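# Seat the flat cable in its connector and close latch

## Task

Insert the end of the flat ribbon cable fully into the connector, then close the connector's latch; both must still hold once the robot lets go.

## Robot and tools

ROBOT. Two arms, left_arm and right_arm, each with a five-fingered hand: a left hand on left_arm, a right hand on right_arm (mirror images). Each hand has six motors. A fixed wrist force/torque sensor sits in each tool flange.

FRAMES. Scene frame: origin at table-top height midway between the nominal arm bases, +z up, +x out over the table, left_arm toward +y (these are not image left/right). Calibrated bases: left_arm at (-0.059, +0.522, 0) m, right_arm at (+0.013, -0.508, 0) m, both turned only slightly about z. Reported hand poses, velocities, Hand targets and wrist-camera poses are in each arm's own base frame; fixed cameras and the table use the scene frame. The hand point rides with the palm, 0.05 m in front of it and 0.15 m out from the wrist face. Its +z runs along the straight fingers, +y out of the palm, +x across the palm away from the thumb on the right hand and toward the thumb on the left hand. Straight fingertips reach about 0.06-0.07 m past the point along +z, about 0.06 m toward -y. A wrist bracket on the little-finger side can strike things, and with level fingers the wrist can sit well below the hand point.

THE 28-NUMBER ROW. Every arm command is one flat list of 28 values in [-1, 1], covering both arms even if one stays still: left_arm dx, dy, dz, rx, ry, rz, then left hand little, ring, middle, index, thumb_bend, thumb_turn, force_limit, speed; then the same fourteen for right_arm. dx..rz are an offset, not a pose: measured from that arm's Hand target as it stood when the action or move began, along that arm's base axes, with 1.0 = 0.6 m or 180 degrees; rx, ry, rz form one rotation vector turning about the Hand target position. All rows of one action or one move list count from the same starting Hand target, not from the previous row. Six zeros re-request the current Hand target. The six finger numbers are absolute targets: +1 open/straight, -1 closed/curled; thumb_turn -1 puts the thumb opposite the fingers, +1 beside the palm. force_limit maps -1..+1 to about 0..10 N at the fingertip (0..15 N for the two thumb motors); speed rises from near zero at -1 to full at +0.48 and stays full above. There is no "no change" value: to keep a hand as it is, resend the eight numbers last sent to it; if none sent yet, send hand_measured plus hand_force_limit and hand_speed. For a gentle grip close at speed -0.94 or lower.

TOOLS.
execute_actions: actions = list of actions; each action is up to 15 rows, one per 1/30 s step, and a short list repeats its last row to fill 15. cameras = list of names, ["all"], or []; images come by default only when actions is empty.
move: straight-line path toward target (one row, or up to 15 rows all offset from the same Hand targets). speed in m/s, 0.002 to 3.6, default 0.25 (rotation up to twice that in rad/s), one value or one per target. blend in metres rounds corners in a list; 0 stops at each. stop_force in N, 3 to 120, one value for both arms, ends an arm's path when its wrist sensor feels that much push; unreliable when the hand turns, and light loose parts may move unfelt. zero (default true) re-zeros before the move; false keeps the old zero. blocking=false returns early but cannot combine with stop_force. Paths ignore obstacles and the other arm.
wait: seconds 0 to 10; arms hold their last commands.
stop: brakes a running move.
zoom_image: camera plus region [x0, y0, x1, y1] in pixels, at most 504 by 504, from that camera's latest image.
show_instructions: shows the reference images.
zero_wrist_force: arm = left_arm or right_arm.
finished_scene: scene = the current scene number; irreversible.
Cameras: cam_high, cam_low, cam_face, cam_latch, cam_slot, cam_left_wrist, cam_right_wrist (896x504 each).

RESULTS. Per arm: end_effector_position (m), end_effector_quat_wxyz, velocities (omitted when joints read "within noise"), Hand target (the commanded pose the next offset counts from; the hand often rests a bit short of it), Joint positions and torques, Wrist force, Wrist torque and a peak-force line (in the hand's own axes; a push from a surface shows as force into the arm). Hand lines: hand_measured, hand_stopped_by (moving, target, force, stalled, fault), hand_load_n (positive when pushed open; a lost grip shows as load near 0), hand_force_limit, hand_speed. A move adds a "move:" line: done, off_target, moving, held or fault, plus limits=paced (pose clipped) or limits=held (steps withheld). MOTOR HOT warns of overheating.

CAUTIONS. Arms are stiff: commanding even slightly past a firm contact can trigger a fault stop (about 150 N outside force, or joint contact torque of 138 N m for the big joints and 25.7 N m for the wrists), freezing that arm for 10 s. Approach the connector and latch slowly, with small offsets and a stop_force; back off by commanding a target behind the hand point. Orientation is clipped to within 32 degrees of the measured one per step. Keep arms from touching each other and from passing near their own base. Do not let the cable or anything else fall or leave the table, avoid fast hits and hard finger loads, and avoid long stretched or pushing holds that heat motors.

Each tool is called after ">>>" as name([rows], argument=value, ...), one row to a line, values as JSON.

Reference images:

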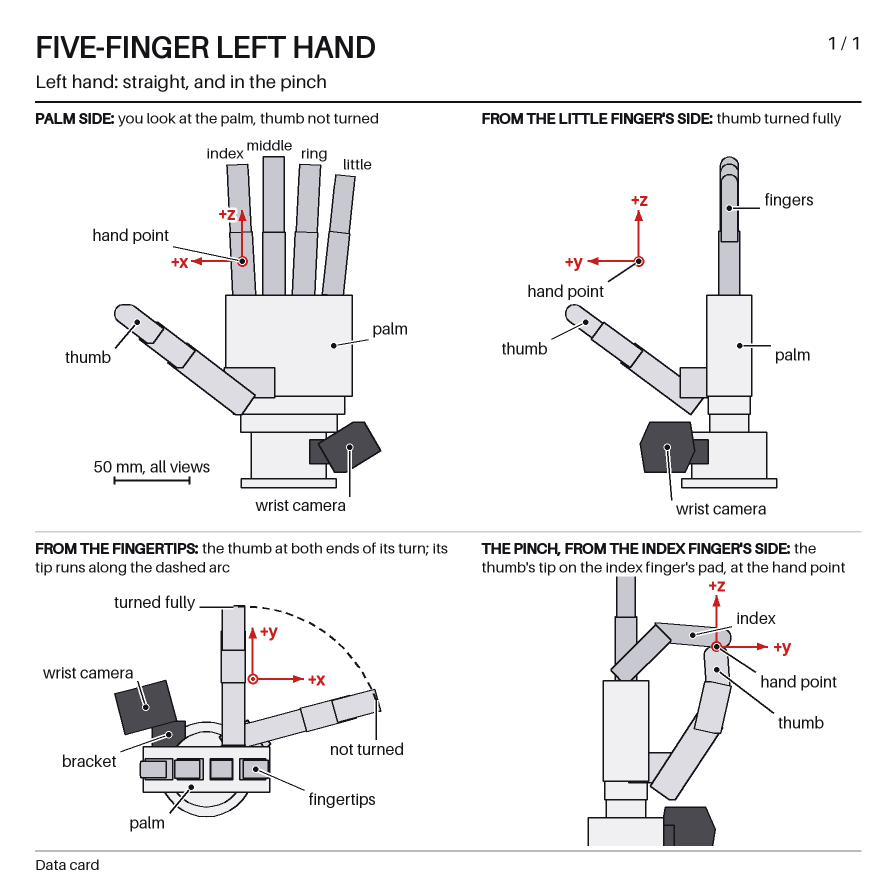

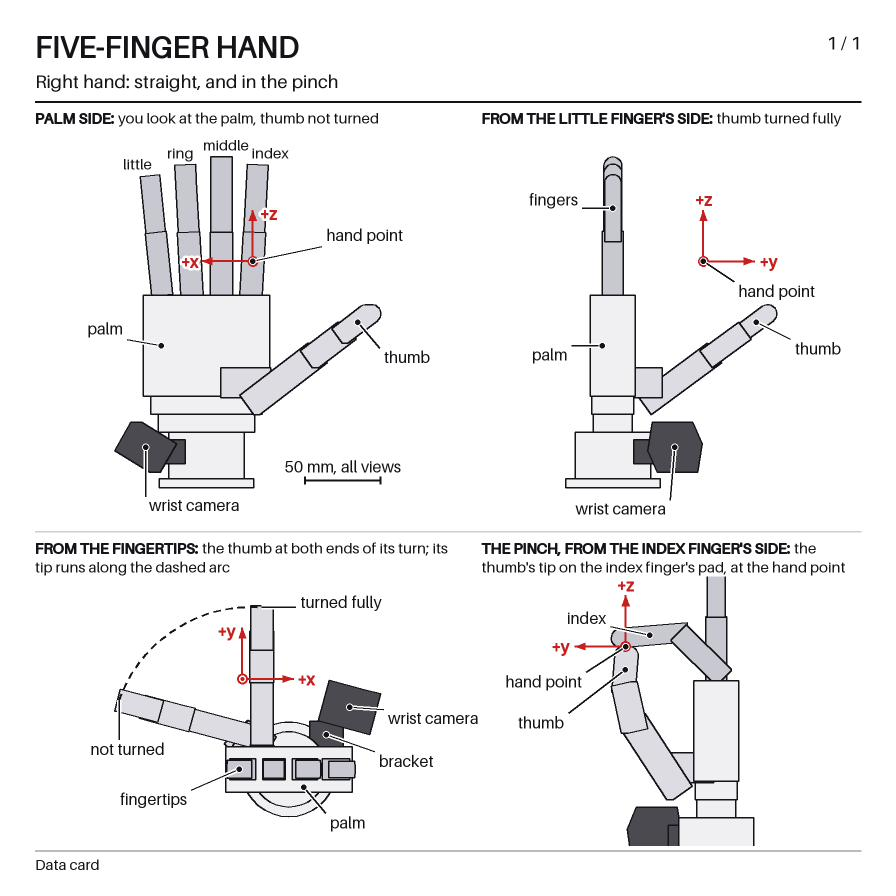

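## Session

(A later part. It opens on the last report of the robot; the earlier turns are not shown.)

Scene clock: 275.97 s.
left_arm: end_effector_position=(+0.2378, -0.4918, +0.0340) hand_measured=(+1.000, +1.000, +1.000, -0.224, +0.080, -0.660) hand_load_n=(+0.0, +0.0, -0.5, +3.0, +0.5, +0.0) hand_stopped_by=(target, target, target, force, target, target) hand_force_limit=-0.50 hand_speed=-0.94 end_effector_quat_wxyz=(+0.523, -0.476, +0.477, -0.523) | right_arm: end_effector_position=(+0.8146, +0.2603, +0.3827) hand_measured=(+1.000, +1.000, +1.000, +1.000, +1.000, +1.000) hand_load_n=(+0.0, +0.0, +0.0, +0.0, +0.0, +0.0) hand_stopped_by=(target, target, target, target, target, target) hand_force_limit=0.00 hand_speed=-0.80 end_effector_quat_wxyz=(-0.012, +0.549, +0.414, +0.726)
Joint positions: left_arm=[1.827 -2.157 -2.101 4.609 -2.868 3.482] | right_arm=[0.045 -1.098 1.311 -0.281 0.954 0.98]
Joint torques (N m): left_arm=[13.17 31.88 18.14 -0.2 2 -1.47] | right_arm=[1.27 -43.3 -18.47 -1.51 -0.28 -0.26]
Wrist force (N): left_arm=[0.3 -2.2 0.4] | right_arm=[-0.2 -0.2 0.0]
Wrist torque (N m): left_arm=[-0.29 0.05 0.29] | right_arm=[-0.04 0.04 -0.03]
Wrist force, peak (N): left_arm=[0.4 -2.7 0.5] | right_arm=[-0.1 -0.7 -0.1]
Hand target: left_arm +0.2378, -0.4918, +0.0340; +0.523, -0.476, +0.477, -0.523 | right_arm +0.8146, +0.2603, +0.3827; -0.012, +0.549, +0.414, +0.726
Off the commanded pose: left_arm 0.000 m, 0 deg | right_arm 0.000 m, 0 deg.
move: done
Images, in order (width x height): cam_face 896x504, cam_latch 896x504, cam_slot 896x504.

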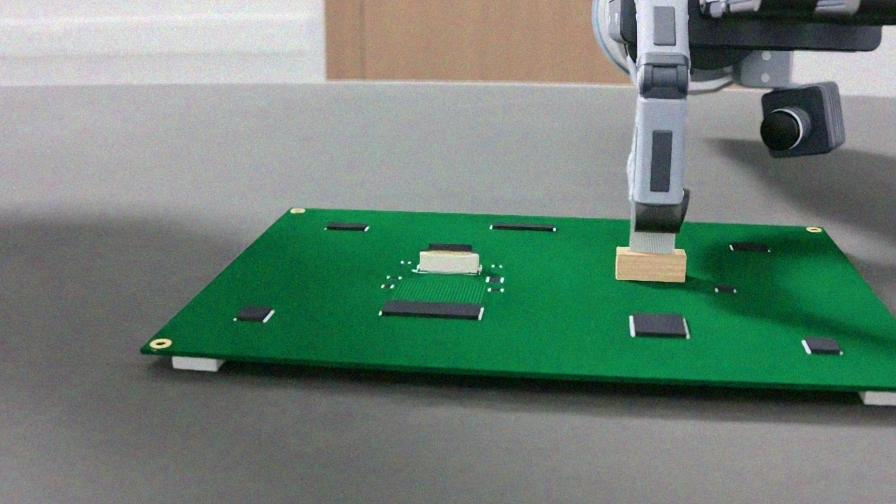

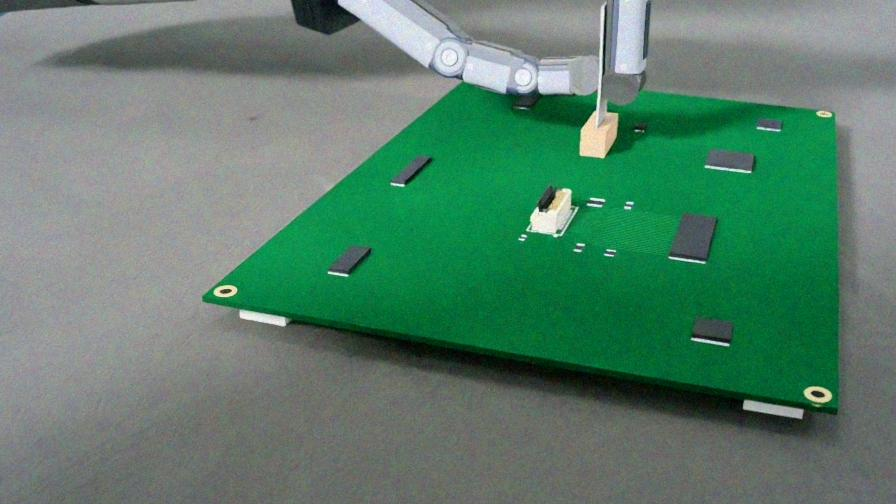

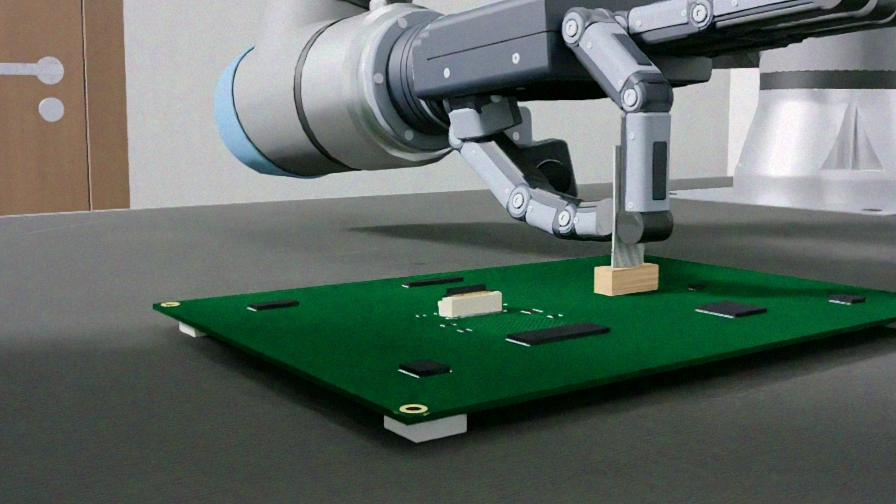

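>>> move(target=[0,0,0,0,0,0,1,1,1,-0.36,0.08,-0.66,-0.1,-0.94,0,0,0,0,0,0,1,1,1,1,1,1,0,-0.8])

>>> move([
  [0.001,0,0.035,0,0,0,1,1,1,-0.36,0.08,-0.66,-0.1,-0.94,0,0,0,0,0,0,1,1,1,1,1,1,0,-0.8],
], speed=0.03, cameras=["cam_face","cam_slot","cam_latch"])

>>> zoom_image(camera="cam_latch", region=[550, 20, 650, 160])

>>> zoom_image(camera="cam_face", region=[590, 100, 750, 310])

>>> zoom_image(camera="cam_slot", region=[560, 120, 700, 310])

Scene clock: 291.63 s.
left_arm: end_effector_position=(+0.2378, -0.4918, +0.0340) hand_measured=(+1.000, +1.000, +1.000, -0.228, +0.080, -0.660) hand_load_n=(+0.0, -0.5, +0.0, +5.5, +0.5, +0.0) hand_stopped_by=(target, target, target, force, target, target) hand_force_limit=-0.10 hand_speed=-0.94 end_effector_quat_wxyz=(+0.523, -0.476, +0.477, -0.523) | right_arm: end_effector_position=(+0.8146, +0.2603, +0.3827) hand_measured=(+1.000, +1.000, +1.000, +1.000, +1.000, +1.000) hand_load_n=(+0.0, +0.0, +0.0, +0.0, +0.0, +0.0) hand_stopped_by=(target, target, target, target, target, target) hand_force_limit=0.00 hand_speed=-0.80 end_effector_quat_wxyz=(-0.012, +0.549, +0.414, +0.726)
Joint positions: left_arm=[1.827 -2.157 -2.101 4.609 -2.868 3.482] | right_arm=[0.045 -1.098 1.311 -0.281 0.954 0.98]
Joint torques (N m): left_arm=[12.51 45.37 12.13 -0.16 0 -0.88] | right_arm=[0.72 -43.4 -17.36 -1.39 -0.18 -0.1]
Wrist force (N): left_arm=[0.5 -3.1 0.5] | right_arm=[-0.1 -0.5 0.2]
Wrist torque (N m): left_arm=[-0.34 0.02 0.31] | right_arm=[-0.08 0.01 -0.02]
Wrist force, peak (N): left_arm=[0.3 -3.5 0.7] | right_arm=[0.3 -0.7 -0.1]
Hand target: left_arm +0.2378, -0.4918, +0.0340; +0.523, -0.476, +0.477, -0.523 | right_arm +0.8146, +0.2603, +0.3827; -0.012, +0.549, +0.414, +0.726
Off the commanded pose: left_arm 0.000 m, 0 deg | right_arm 0.000 m, 0 deg.
move: done

Scene clock: 292.80 s.
left_arm: end_effector_position=(+0.2384, -0.4918, +0.0549) hand_measured=(+1.000, +1.000, +1.000, -0.228, +0.080, -0.660) hand_load_n=(+0.0, +0.0, +0.0, +5.5, +0.5, -0.5) hand_stopped_by=(target, target, target, force, target, target) hand_force_limit=-0.10 hand_speed=-0.94 end_effector_quat_wxyz=(+0.523, -0.476, +0.476, -0.523) | right_arm: end_effector_position=(+0.8146, +0.2603, +0.3827) hand_measured=(+1.000, +1.000, +1.000, +1.000, +1.000, +1.000) hand_load_n=(+0.0, +0.0, +0.0, +0.0, +0.0, +0.0) hand_stopped_by=(target, target, target, target, target, target) hand_force_limit=0.00 hand_speed=-0.80 end_effector_quat_wxyz=(-0.012, +0.549, +0.414, +0.726)
Joint positions: left_arm=[1.829 -2.106 -2.099 4.555 -2.867 3.48] | right_arm=[0.045 -1.098 1.311 -0.281 0.954 0.98]
Joint torques (N m): left_arm=[12.82 44.83 19.06 -0.34 2.14 -1.76] | right_arm=[1.02 -43.6 -19.28 -1.5 -0.27 -0.26]
Wrist force (N): left_arm=[0.7 -1.1 0.2] | right_arm=[0.2 -0.3 0.0]
Wrist torque (N m): left_arm=[-0.29 0.00 0.32] | right_arm=[-0.05 -0.03 0.00]
Wrist force, peak (N): left_arm=[0.5 -2.7 0.3] | right_arm=[0.2 -0.7 -0.2]
Hand target: left_arm +0.2384, -0.4918, +0.0550; +0.523, -0.476, +0.477, -0.523 | right_arm +0.8146, +0.2603, +0.3827; -0.012, +0.549, +0.414, +0.726
Off the commanded pose: left_arm 0.000 m, 0 deg | right_arm 0.000 m, 0 deg.
move: done
Images, in order (width x height): cam_face 896x504, cam_latch 896x504, cam_slot 896x504.

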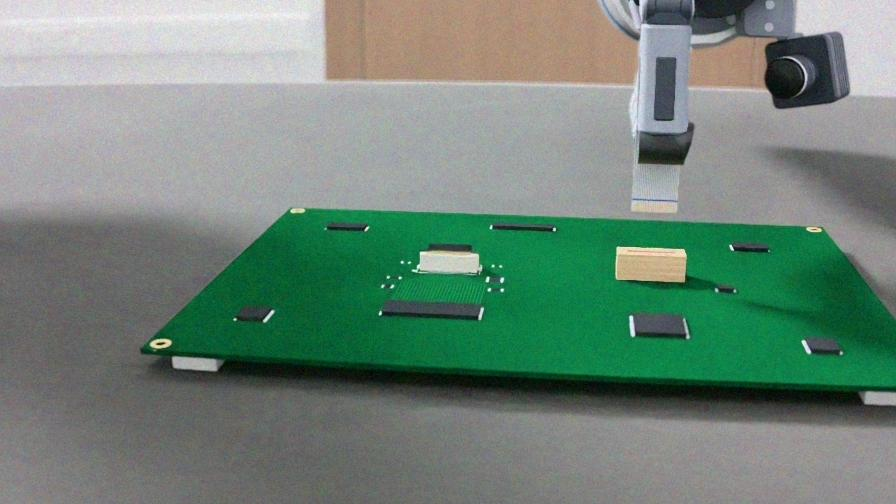

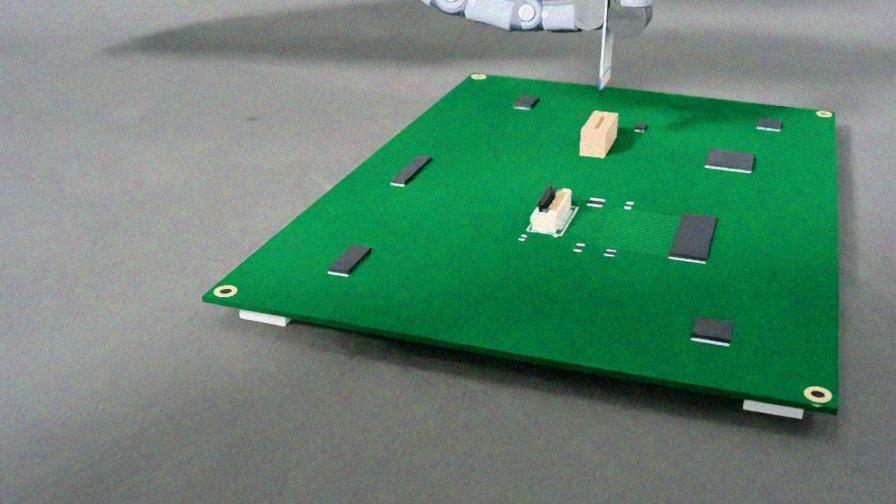

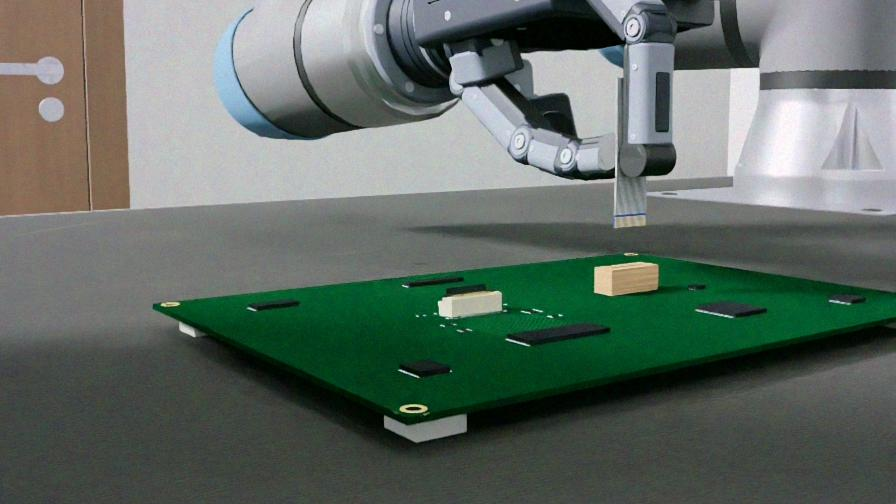

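Scaled by 3.600 from the camera's 896x504 image, which has a finer 1280x720 frame.

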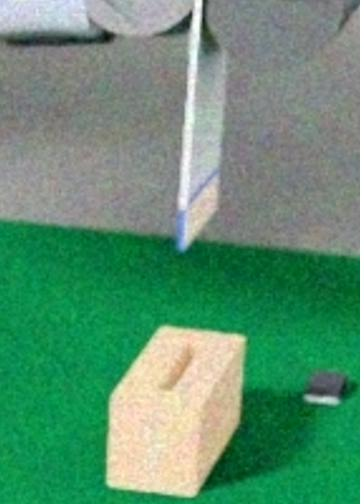

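Scaled by 2.400 from the camera's 896x504 image, which has a finer 1280x720 frame.

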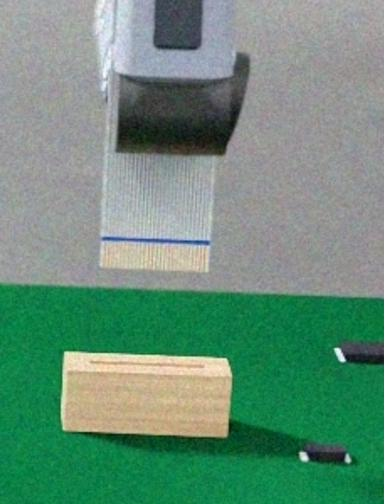

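Scaled by 2.653 from the camera's 896x504 image, which has a finer 1280x720 frame.

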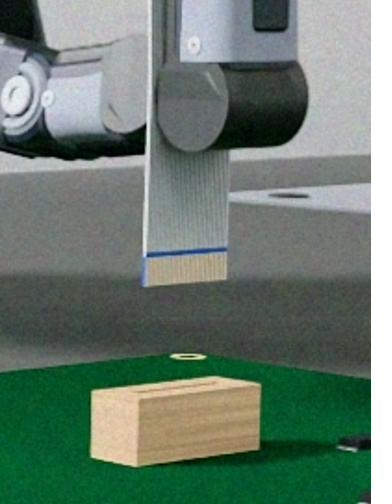

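>>> move([
  [-0.0035,-0.1038,0,0,0,0,1,1,1,-0.36,0.08,-0.66,-0.1,-0.94,0,0,0,0,0,0,1,1,1,1,1,1,0,-0.8],
  [-0.0035,-0.1038,-0.0175,0,0,0,1,1,1,-0.36,0.08,-0.66,-0.1,-0.94,0,0,0,0,0,0,1,1,1,1,1,1,0,-0.8],
], speed=0.06, stop_force=3, cameras=["cam_face","cam_slot","cam_latch"])

>>> zoom_image(camera="cam_latch", region=[525, 175, 585, 235])

>>> zoom_image(camera="cam_face", region=[413, 215, 483, 285])

>>> zoom_image(camera="cam_slot", region=[430, 250, 510, 330])

Scene clock: 305.97 s.
left_arm: end_effector_position=(+0.2363, -0.5541, +0.0445) hand_measured=(+1.000, +1.000, +1.000, -0.228, +0.080, -0.660) hand_load_n=(+0.0, +0.0, +0.0, +5.5, +0.5, -0.5) hand_stopped_by=(target, target, target, force, target, target) hand_force_limit=-0.10 hand_speed=-0.94 end_effector_quat_wxyz=(+0.523, -0.476, +0.477, -0.523) | right_arm: end_effector_position=(+0.8146, +0.2603, +0.3827) hand_measured=(+1.000, +1.000, +1.000, +1.000, +1.000, +1.000) hand_load_n=(+0.0, +0.0, +0.0, +0.0, +0.0, +0.0) hand_stopped_by=(target, target, target, target, target, target) hand_force_limit=0.00 hand_speed=-0.80 end_effector_quat_wxyz=(-0.012, +0.549, +0.414, +0.726)
Joint positions: left_arm=[1.793 -2.214 -1.926 4.539 -2.9 3.531] | right_arm=[0.045 -1.098 1.311 -0.281 0.954 0.98]
Joint torques (N m): left_arm=[-13.35 31.06 19.39 2.83 -0.74 1.2] | right_arm=[-2.02 -44.31 -18.58 -1.43 -0.4 0]
Wrist force (N): left_arm=[0.6 -0.8 0.3] | right_arm=[0.1 0.0 -0.2]
Wrist torque (N m): left_arm=[-0.25 0.00 0.17] | right_arm=[0.02 -0.01 0.00]
Wrist force, peak (N): left_arm=[1.1 -1.3 0.4] | right_arm=[0.2 -0.7 -0.2]
Hand target: left_arm +0.2363, -0.5541, +0.0445; +0.523, -0.476, +0.477, -0.523 | right_arm +0.8146, +0.2603, +0.3827; -0.012, +0.549, +0.414, +0.726
Off the commanded pose: left_arm 0.000 m, 0 deg | right_arm 0.000 m, 0 deg.
move: done
Images, in order (width x height): cam_face 896x504, cam_latch 896x504, cam_slot 896x504.

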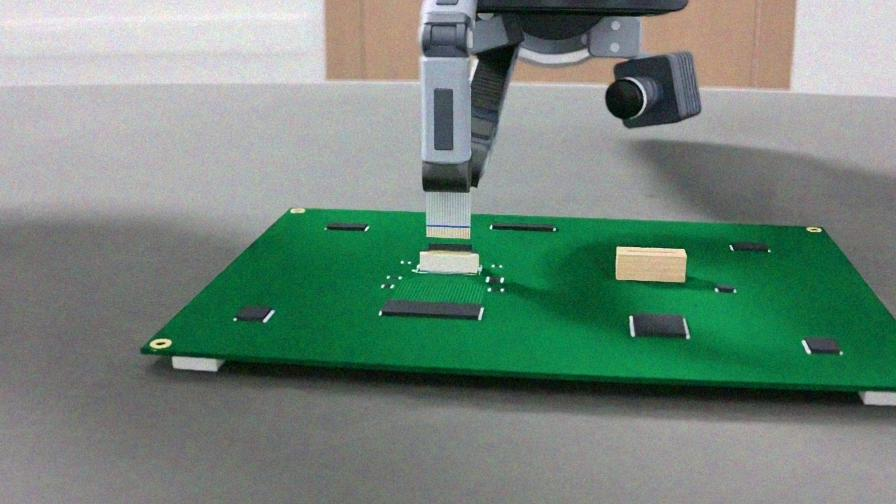

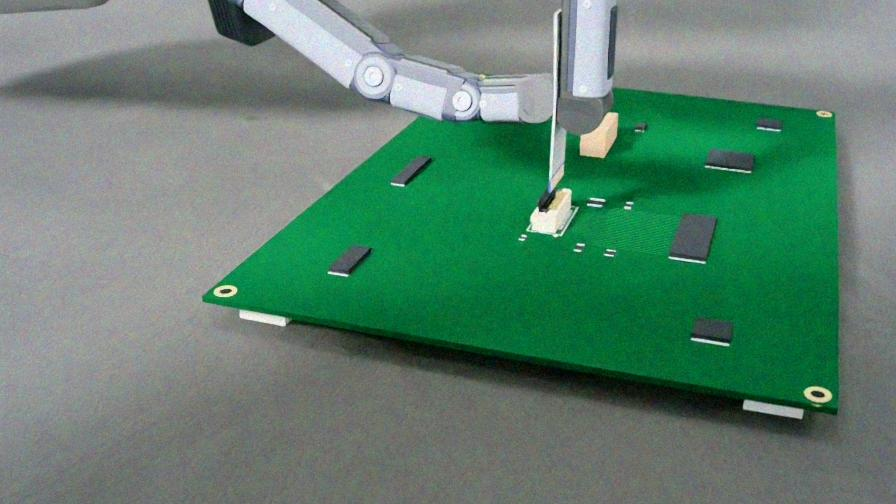

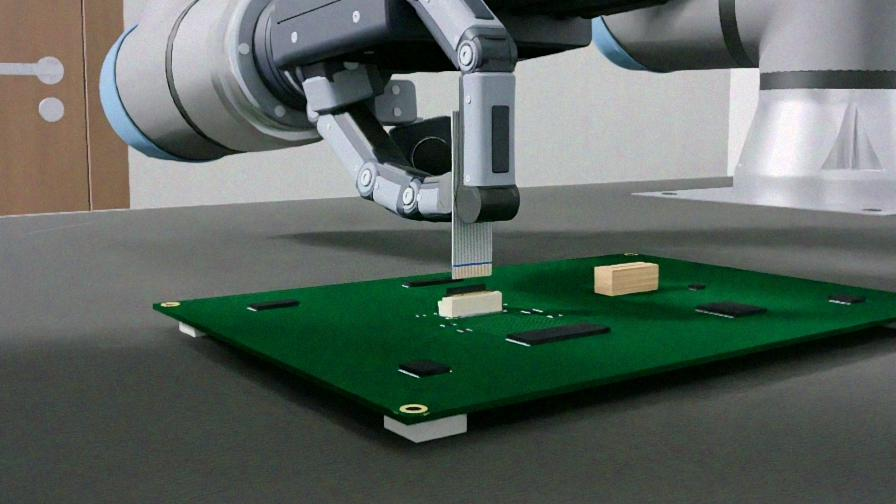

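Scaled by 8.400 from the camera's 896x504 image, which has a finer 1280x720 frame.

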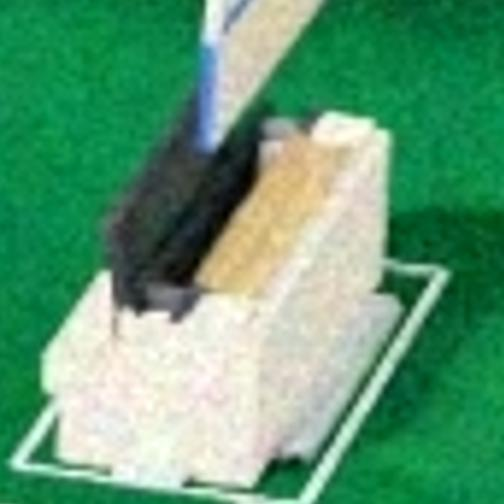

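Scaled by 7.200 from the camera's 896x504 image, which has a finer 1280x720 frame.

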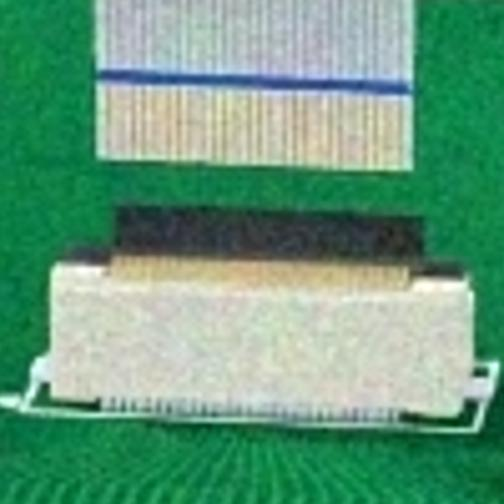

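Scaled by 6.300 from the camera's 896x504 image, which has a finer 1280x720 frame.

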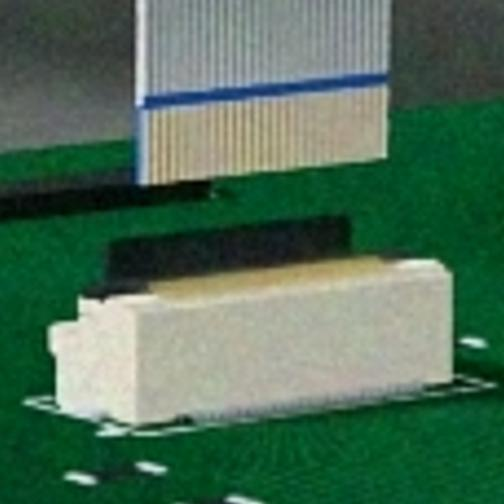

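>>> move([
  [-0.0006,0.0005,0,0,0,0,1,1,1,-0.36,0.08,-0.66,-0.1,-0.94,0,0,0,0,0,0,1,1,1,1,1,1,0,-0.8],
  [-0.0006,0.0005,-0.0062,0,0,0,1,1,1,-0.36,0.08,-0.66,-0.1,-0.94,0,0,0,0,0,0,1,1,1,1,1,1,0,-0.8],
], speed=0.01, stop_force=3, cameras=["cam_face","cam_slot","cam_latch"])

>>> zoom_image(camera="cam_latch", region=[535, 180, 575, 220])

>>> zoom_image(camera="cam_face", region=[413, 215, 483, 285])

>>> zoom_image(camera="cam_slot", region=[430, 250, 510, 330])

Scene clock: 330.90 s.
left_arm: end_effector_position=(+0.2359, -0.5538, +0.0408) hand_measured=(+1.000, +1.000, +1.000, -0.228, +0.080, -0.660) hand_load_n=(+0.0, +0.0, +0.0, +5.5, +0.5, +0.0) hand_stopped_by=(target, target, target, force, target, target) hand_force_limit=-0.10 hand_speed=-0.94 end_effector_quat_wxyz=(+0.523, -0.476, +0.477, -0.523) | right_arm: end_effector_position=(+0.8146, +0.2603, +0.3827) hand_measured=(+1.000, +1.000, +1.000, +1.000, +1.000, +1.000) hand_load_n=(+0.0, +0.0, +0.0, +0.5, +0.0, +0.0) hand_stopped_by=(target, target, target, target, target, target) hand_force_limit=0.00 hand_speed=-0.80 end_effector_quat_wxyz=(-0.012, +0.549, +0.414, +0.726)
Joint positions: left_arm=[1.793 -2.221 -1.927 4.548 -2.901 3.532] | right_arm=[0.045 -1.098 1.311 -0.281 0.954 0.98]
Joint torques (N m): left_arm=[-12.76 31.34 6.23 2.9 -0.9 1.05] | right_arm=[0.22 -45.41 -18.5 -1.31 -0.28 -0.16]
Wrist force (N): left_arm=[0.5 -0.8 0.4] | right_arm=[-0.1 -0.5 0.0]
Wrist torque (N m): left_arm=[-0.25 0.02 0.15] | right_arm=[-0.08 0.01 -0.01]
Wrist force, peak (N): left_arm=[0.5 -1.4 0.1] | right_arm=[-0.2 -0.7 -0.1]
Hand target: left_arm +0.2359, -0.5538, +0.0408; +0.523, -0.476, +0.477, -0.523 | right_arm +0.8146, +0.2603, +0.3827; -0.012, +0.549, +0.414, +0.726
Off the commanded pose: left_arm 0.000 m, 0 deg | right_arm 0.000 m, 0 deg.
move: done
Images, in order (width x height): cam_face 896x504, cam_latch 896x504, cam_slot 896x504.

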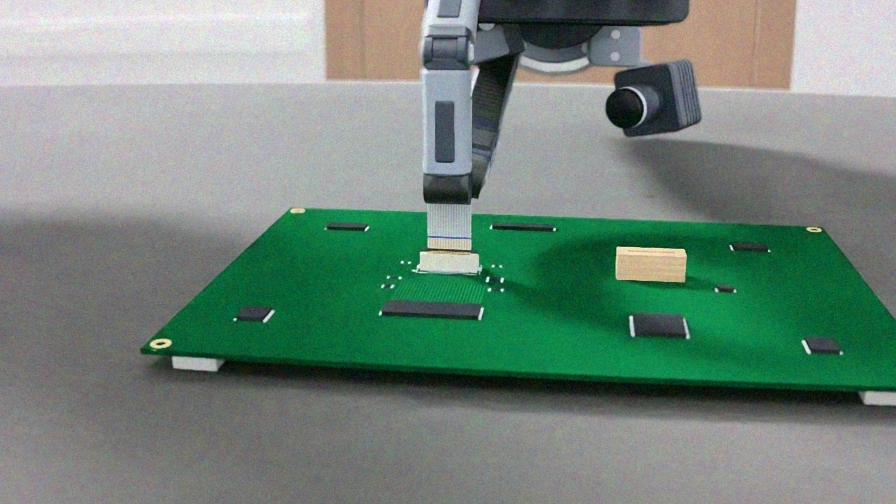

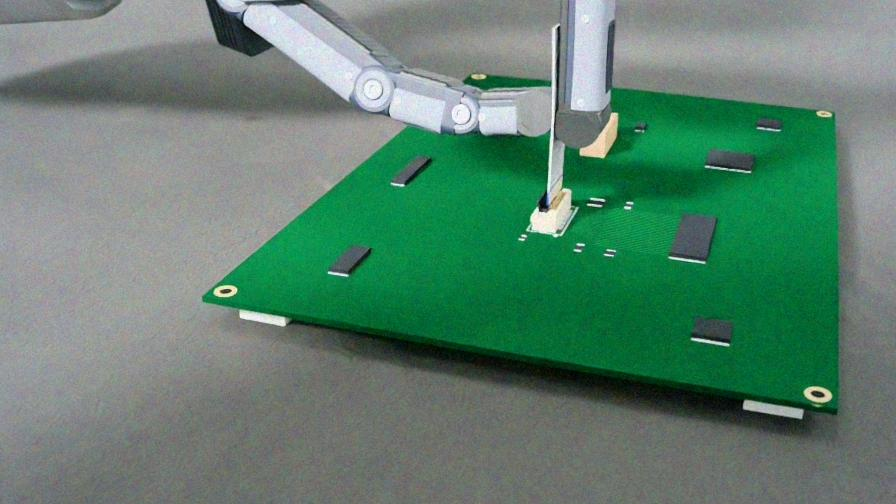

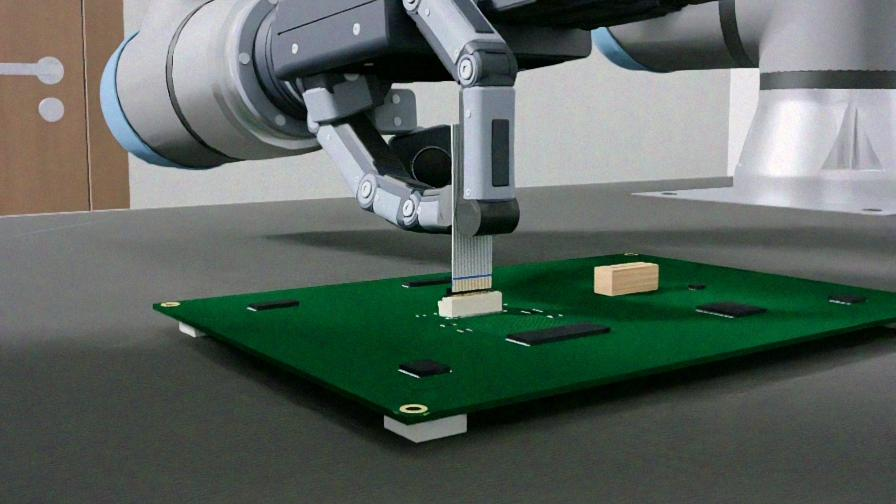

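Scaled by 12.600 from the camera's 896x504 image, which has a finer 1280x720 frame.

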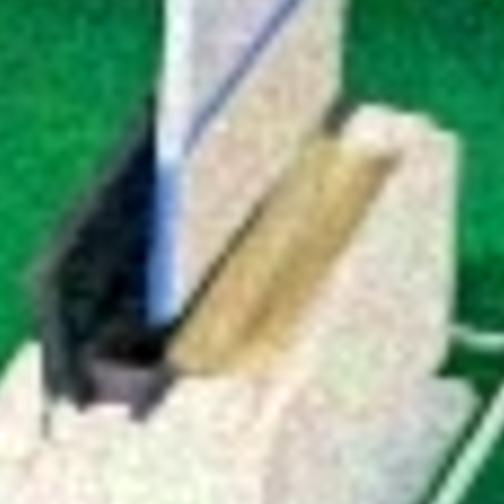

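Scaled by 7.200 from the camera's 896x504 image, which has a finer 1280x720 frame.

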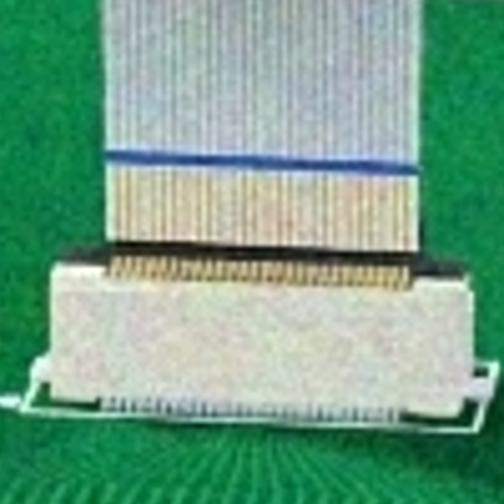

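Scaled by 6.300 from the camera's 896x504 image, which has a finer 1280x720 frame.

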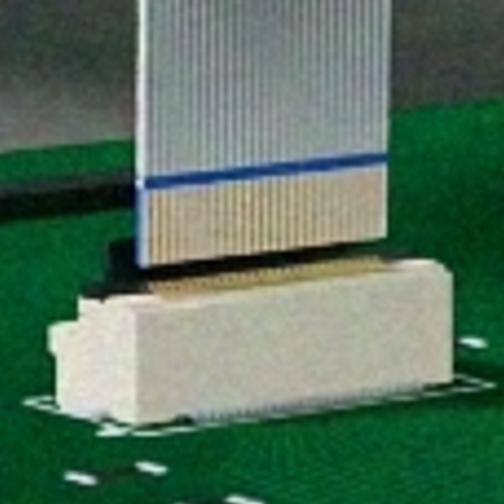

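>>> move([
  [-0.0002,0,-0.0005,0,0,0,1,1,1,-0.36,0.08,-0.66,-0.1,-0.94,0,0,0,0,0,0,1,1,1,1,1,1,0,-0.8],
  [-0.0002,0,-0.0125,0,0,0,1,1,1,-0.36,0.08,-0.66,-0.1,-0.94,0,0,0,0,0,0,1,1,1,1,1,1,0,-0.8],
], speed=0.007, stop_force=5, cameras=["cam_face","cam_slot","cam_latch"])

>>> zoom_image(camera="cam_latch", region=[535, 180, 575, 220])

>>> zoom_image(camera="cam_face", region=[413, 215, 483, 285])

>>> zoom_image(camera="cam_slot", region=[430, 250, 510, 330])

Scene clock: 341.43 s.
left_arm: end_effector_position=(+0.2358, -0.5538, +0.0397) hand_measured=(+1.000, +1.000, +1.000, -0.228, +0.080, -0.660) hand_load_n=(+0.0, +0.0, +0.0, +5.5, -0.5, +0.0) hand_stopped_by=(target, target, target, force, target, target) hand_force_limit=-0.10 hand_speed=-0.94 end_effector_quat_wxyz=(+0.523, -0.476, +0.477, -0.523) | right_arm: end_effector_position=(+0.8146, +0.2603, +0.3827) hand_measured=(+1.000, +1.000, +1.000, +1.000, +1.000, +1.000) hand_load_n=(+0.0, +0.0, +0.0, +0.0, +0.0, +0.0) hand_stopped_by=(target, target, target, target, target, target) hand_force_limit=0.00 hand_speed=-0.80 end_effector_quat_wxyz=(-0.012, +0.549, +0.414, +0.726)
Joint positions: left_arm=[1.792 -2.223 -1.927 4.551 -2.901 3.532] | right_arm=[0.045 -1.098 1.311 -0.281 0.954 0.98]
Joint torques (N m): left_arm=[-10.69 51.05 16.14 -0.16 0.62 0.26] | right_arm=[0.36 -45.51 -16.9 -1.69 -0.38 -0.13]
Wrist force (N): left_arm=[0.9 -1.0 0.2] | right_arm=[0.5 -0.2 -0.3]
Wrist torque (N m): left_arm=[-0.28 -0.04 0.18] | right_arm=[-0.01 -0.05 0.03]
Wrist force, peak (N): left_arm=[0.7 -5.3 0.7] | right_arm=[0.1 -0.7 -0.2]
Hand target: left_arm +0.2358, -0.5538, +0.0397; +0.523, -0.476, +0.477, -0.523 (not the last commanded pose) | right_arm +0.8146, +0.2603, +0.3827; -0.012, +0.549, +0.414, +0.726
Off the commanded pose: left_arm 0.006 m, 0 deg | right_arm 0.000 m, 0 deg.
move: contact (left_arm); path passed 1 of 2 targets
Images, in order (width x height): cam_face 896x504, cam_latch 896x504, cam_slot 896x504.

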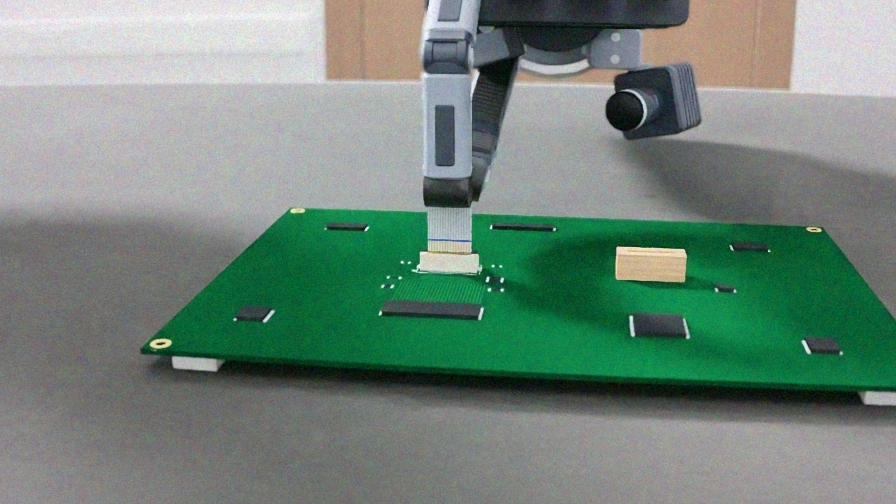

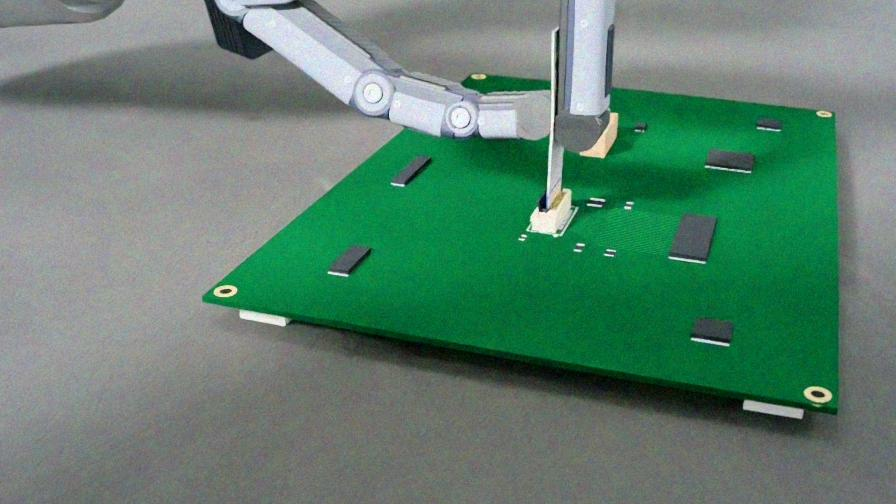

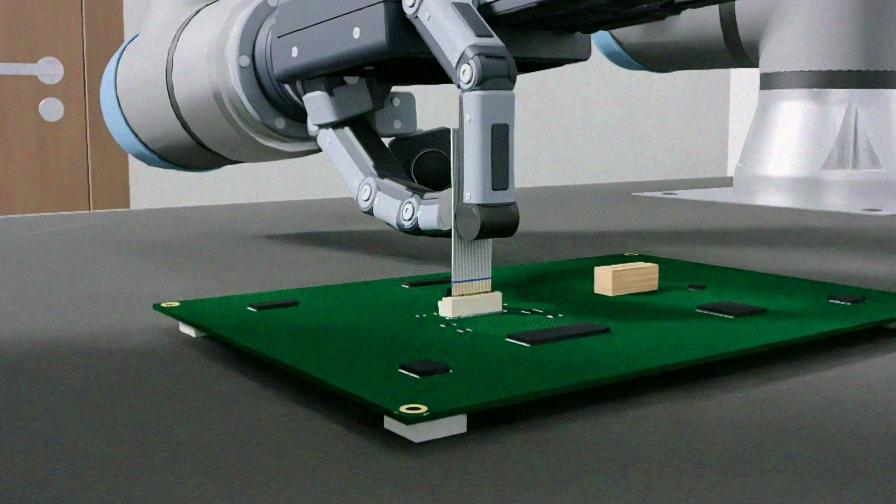

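Scaled by 12.600 from the camera's 896x504 image, which has a finer 1280x720 frame.

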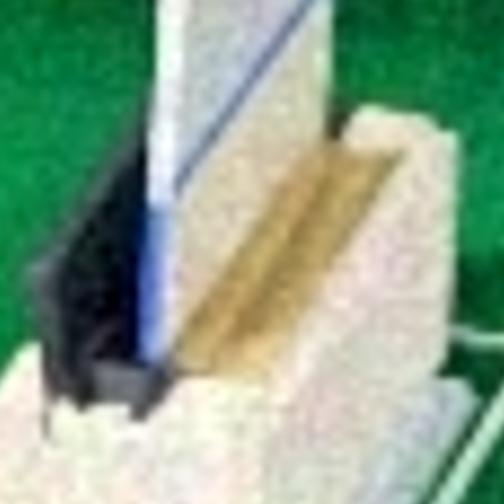

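Scaled by 7.200 from the camera's 896x504 image, which has a finer 1280x720 frame.

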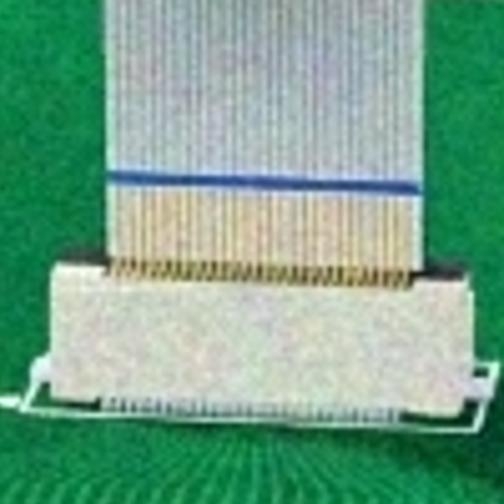

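Scaled by 6.300 from the camera's 896x504 image, which has a finer 1280x720 frame.

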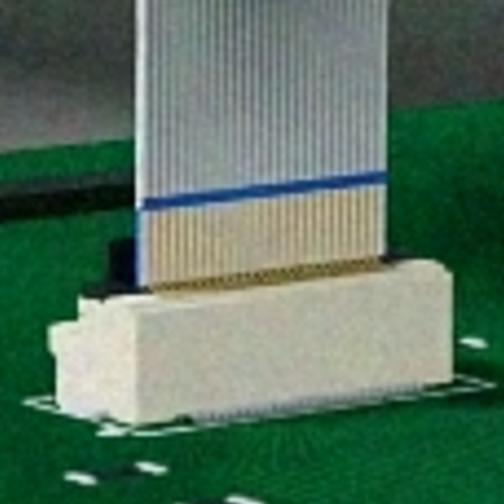

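>>> move([
  [0,0,0.0022,0,0,0,1,1,1,-0.36,0.08,-0.66,-0.1,-0.94,0,0,0,0,0,0,1,1,1,1,1,1,0,-0.8],
  [-0.0008,-0.0002,0.0022,0,0,0,1,1,1,-0.36,0.08,-0.66,-0.1,-0.94,0,0,0,0,0,0,1,1,1,1,1,1,0,-0.8],
], speed=0.02)

>>> move(target=[0,0,-0.013,0,0,0,1,1,1,-0.36,0.08,-0.66,-0.1,-0.94,0,0,0,0,0,0,1,1,1,1,1,1,0,-0.8], speed=0.007, stop_force=5, cameras=["cam_face","cam_slot","cam_latch"])

>>> zoom_image(camera="cam_latch", region=[535, 180, 575, 220])

>>> zoom_image(camera="cam_face", region=[413, 215, 483, 285])

>>> zoom_image(camera="cam_slot", region=[430, 250, 510, 330])

Scene clock: 382.60 s.
left_arm: end_effector_position=(+0.2355, -0.5539, +0.0410) hand_measured=(+1.000, +1.000, +1.000, -0.228, +0.080, -0.660) hand_load_n=(+0.0, +0.0, -0.5, +5.5, +0.0, +0.0) hand_stopped_by=(target, target, target, force, target, target) hand_force_limit=-0.10 hand_speed=-0.94 end_effector_quat_wxyz=(+0.523, -0.476, +0.477, -0.523) | right_arm: end_effector_position=(+0.8146, +0.2603, +0.3827) hand_measured=(+1.000, +1.000, +1.000, +1.000, +1.000, +1.000) hand_load_n=(+0.0, +0.0, +0.0, +0.0, +0.0, +0.0) hand_stopped_by=(target, target, target, target, target, target) hand_force_limit=0.00 hand_speed=-0.80 end_effector_quat_wxyz=(-0.012, +0.549, +0.414, +0.726)
Joint positions: left_arm=[1.792 -2.221 -1.927 4.549 -2.902 3.533] | right_arm=[0.045 -1.098 1.311 -0.281 0.954 0.98]
Joint torques (N m): left_arm=[-11.68 51.72 20.09 2.66 -0.82 1.26] | right_arm=[-0.98 -46.27 -18.25 -1.49 -0.43 0.01]
Wrist force (N): left_arm=[0.7 -0.7 0.4] | right_arm=[-0.1 -0.4 -0.1]
Wrist torque (N m): left_arm=[-0.25 -0.01 0.16] | right_arm=[-0.06 0.01 -0.01]
Wrist force, peak (N): left_arm=[0.6 -1.2 0.6] | right_arm=[-0.1 -0.5 -0.4]
Hand target: left_arm +0.2353, -0.5539, +0.0410; +0.523, -0.476, +0.477, -0.523 | right_arm +0.8146, +0.2603, +0.3827; -0.012, +0.549, +0.414, +0.726
Off the commanded pose: left_arm 0.000 m, 0 deg | right_arm 0.000 m, 0 deg.
move: done

Scene clock: 384.53 s.
left_arm: end_effector_position=(+0.2353, -0.5539, +0.0355) hand_measured=(+1.000, +1.000, +1.000, -0.228, +0.080, -0.660) hand_load_n=(+0.0, +0.0, +0.0, +5.5, -1.5, +0.0) hand_stopped_by=(target, target, target, force, target, target) hand_force_limit=-0.10 hand_speed=-0.94 end_effector_quat_wxyz=(+0.523, -0.476, +0.477, -0.523) | right_arm: end_effector_position=(+0.8146, +0.2603, +0.3827) hand_measured=(+1.000, +1.000, +1.000, +1.000, +1.000, +1.000) hand_load_n=(+0.0, +0.0, +0.0, +0.0, +0.0, +0.0) hand_stopped_by=(target, target, target, target, target, target) hand_force_limit=0.00 hand_speed=-0.80 end_effector_quat_wxyz=(-0.012, +0.549, +0.414, +0.726)
Joint positions: left_arm=[1.791 -2.233 -1.927 4.562 -2.902 3.534] | right_arm=[0.045 -1.098 1.311 -0.281 0.954 0.98]
Joint torques (N m): left_arm=[-12.53 51.25 9.77 -0.16 -0.97 0.28] | right_arm=[-0.82 -44.44 -17.18 -1.19 -0.32 -0.16]
Wrist force (N): left_arm=[0.8 -0.7 0.2] | right_arm=[0.0 -0.3 -0.3]
Wrist torque (N m): left_arm=[-0.24 -0.03 0.16] | right_arm=[-0.02 0.00 -0.01]
Wrist force, peak (N): left_arm=[-0.1 -7.2 0.9] | right_arm=[0.3 -0.4 -0.5]
Hand target: left_arm +0.2353, -0.5540, +0.0355; +0.523, -0.476, +0.477, -0.523 (not the last commanded pose) | right_arm +0.8146, +0.2603, +0.3827; -0.012, +0.549, +0.414, +0.726
Off the commanded pose: left_arm 0.002 m, 0 deg | right_arm 0.000 m, 0 deg.
move: contact (left_arm)
Images, in order (width x height): cam_face 896x504, cam_latch 896x504, cam_slot 896x504.

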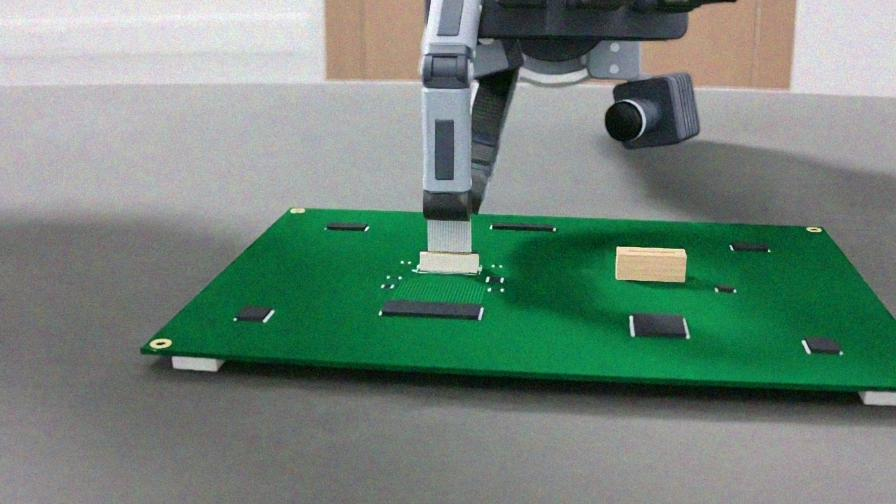

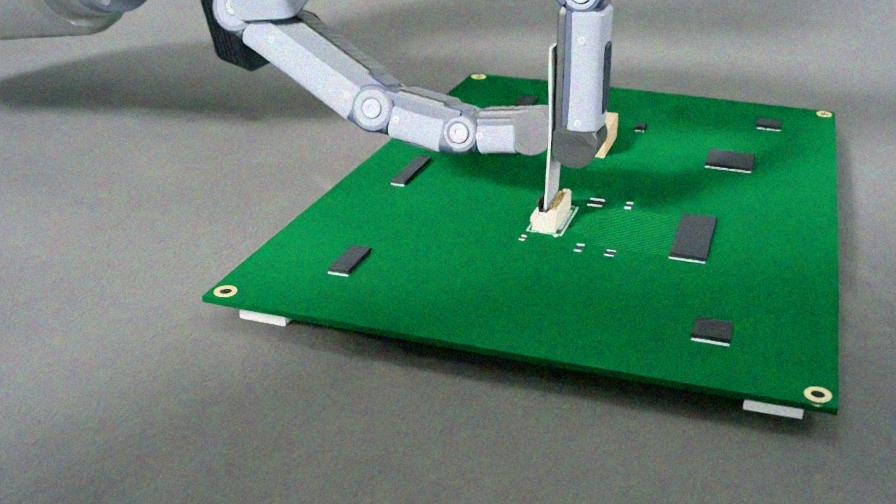

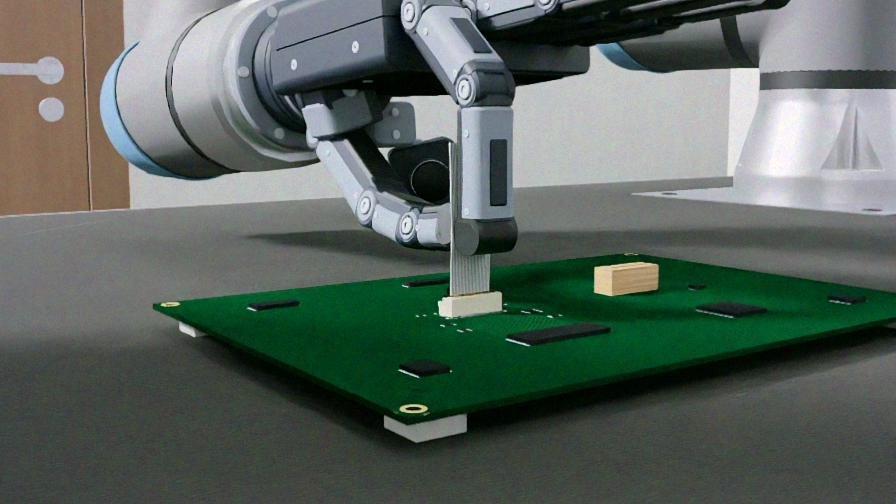

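Scaled by 12.600 from the camera's 896x504 image, which has a finer 1280x720 frame.

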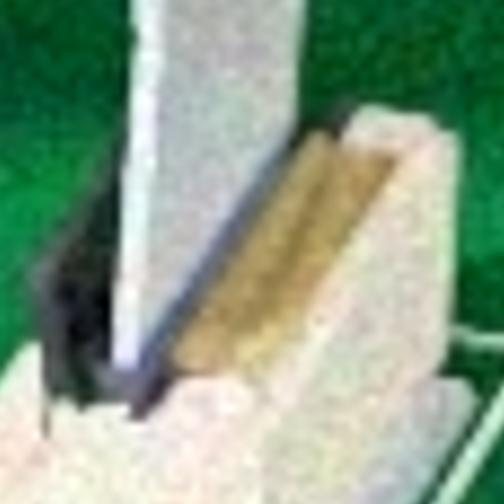

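Scaled by 7.200 from the camera's 896x504 image, which has a finer 1280x720 frame.

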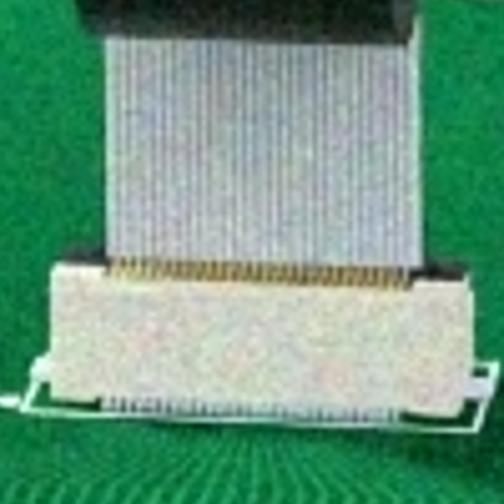

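Scaled by 6.300 from the camera's 896x504 image, which has a finer 1280x720 frame.

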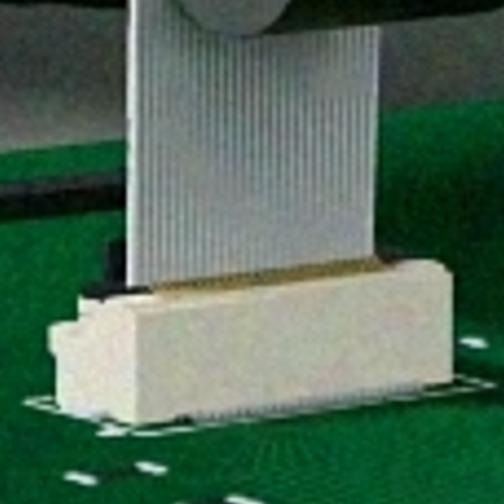

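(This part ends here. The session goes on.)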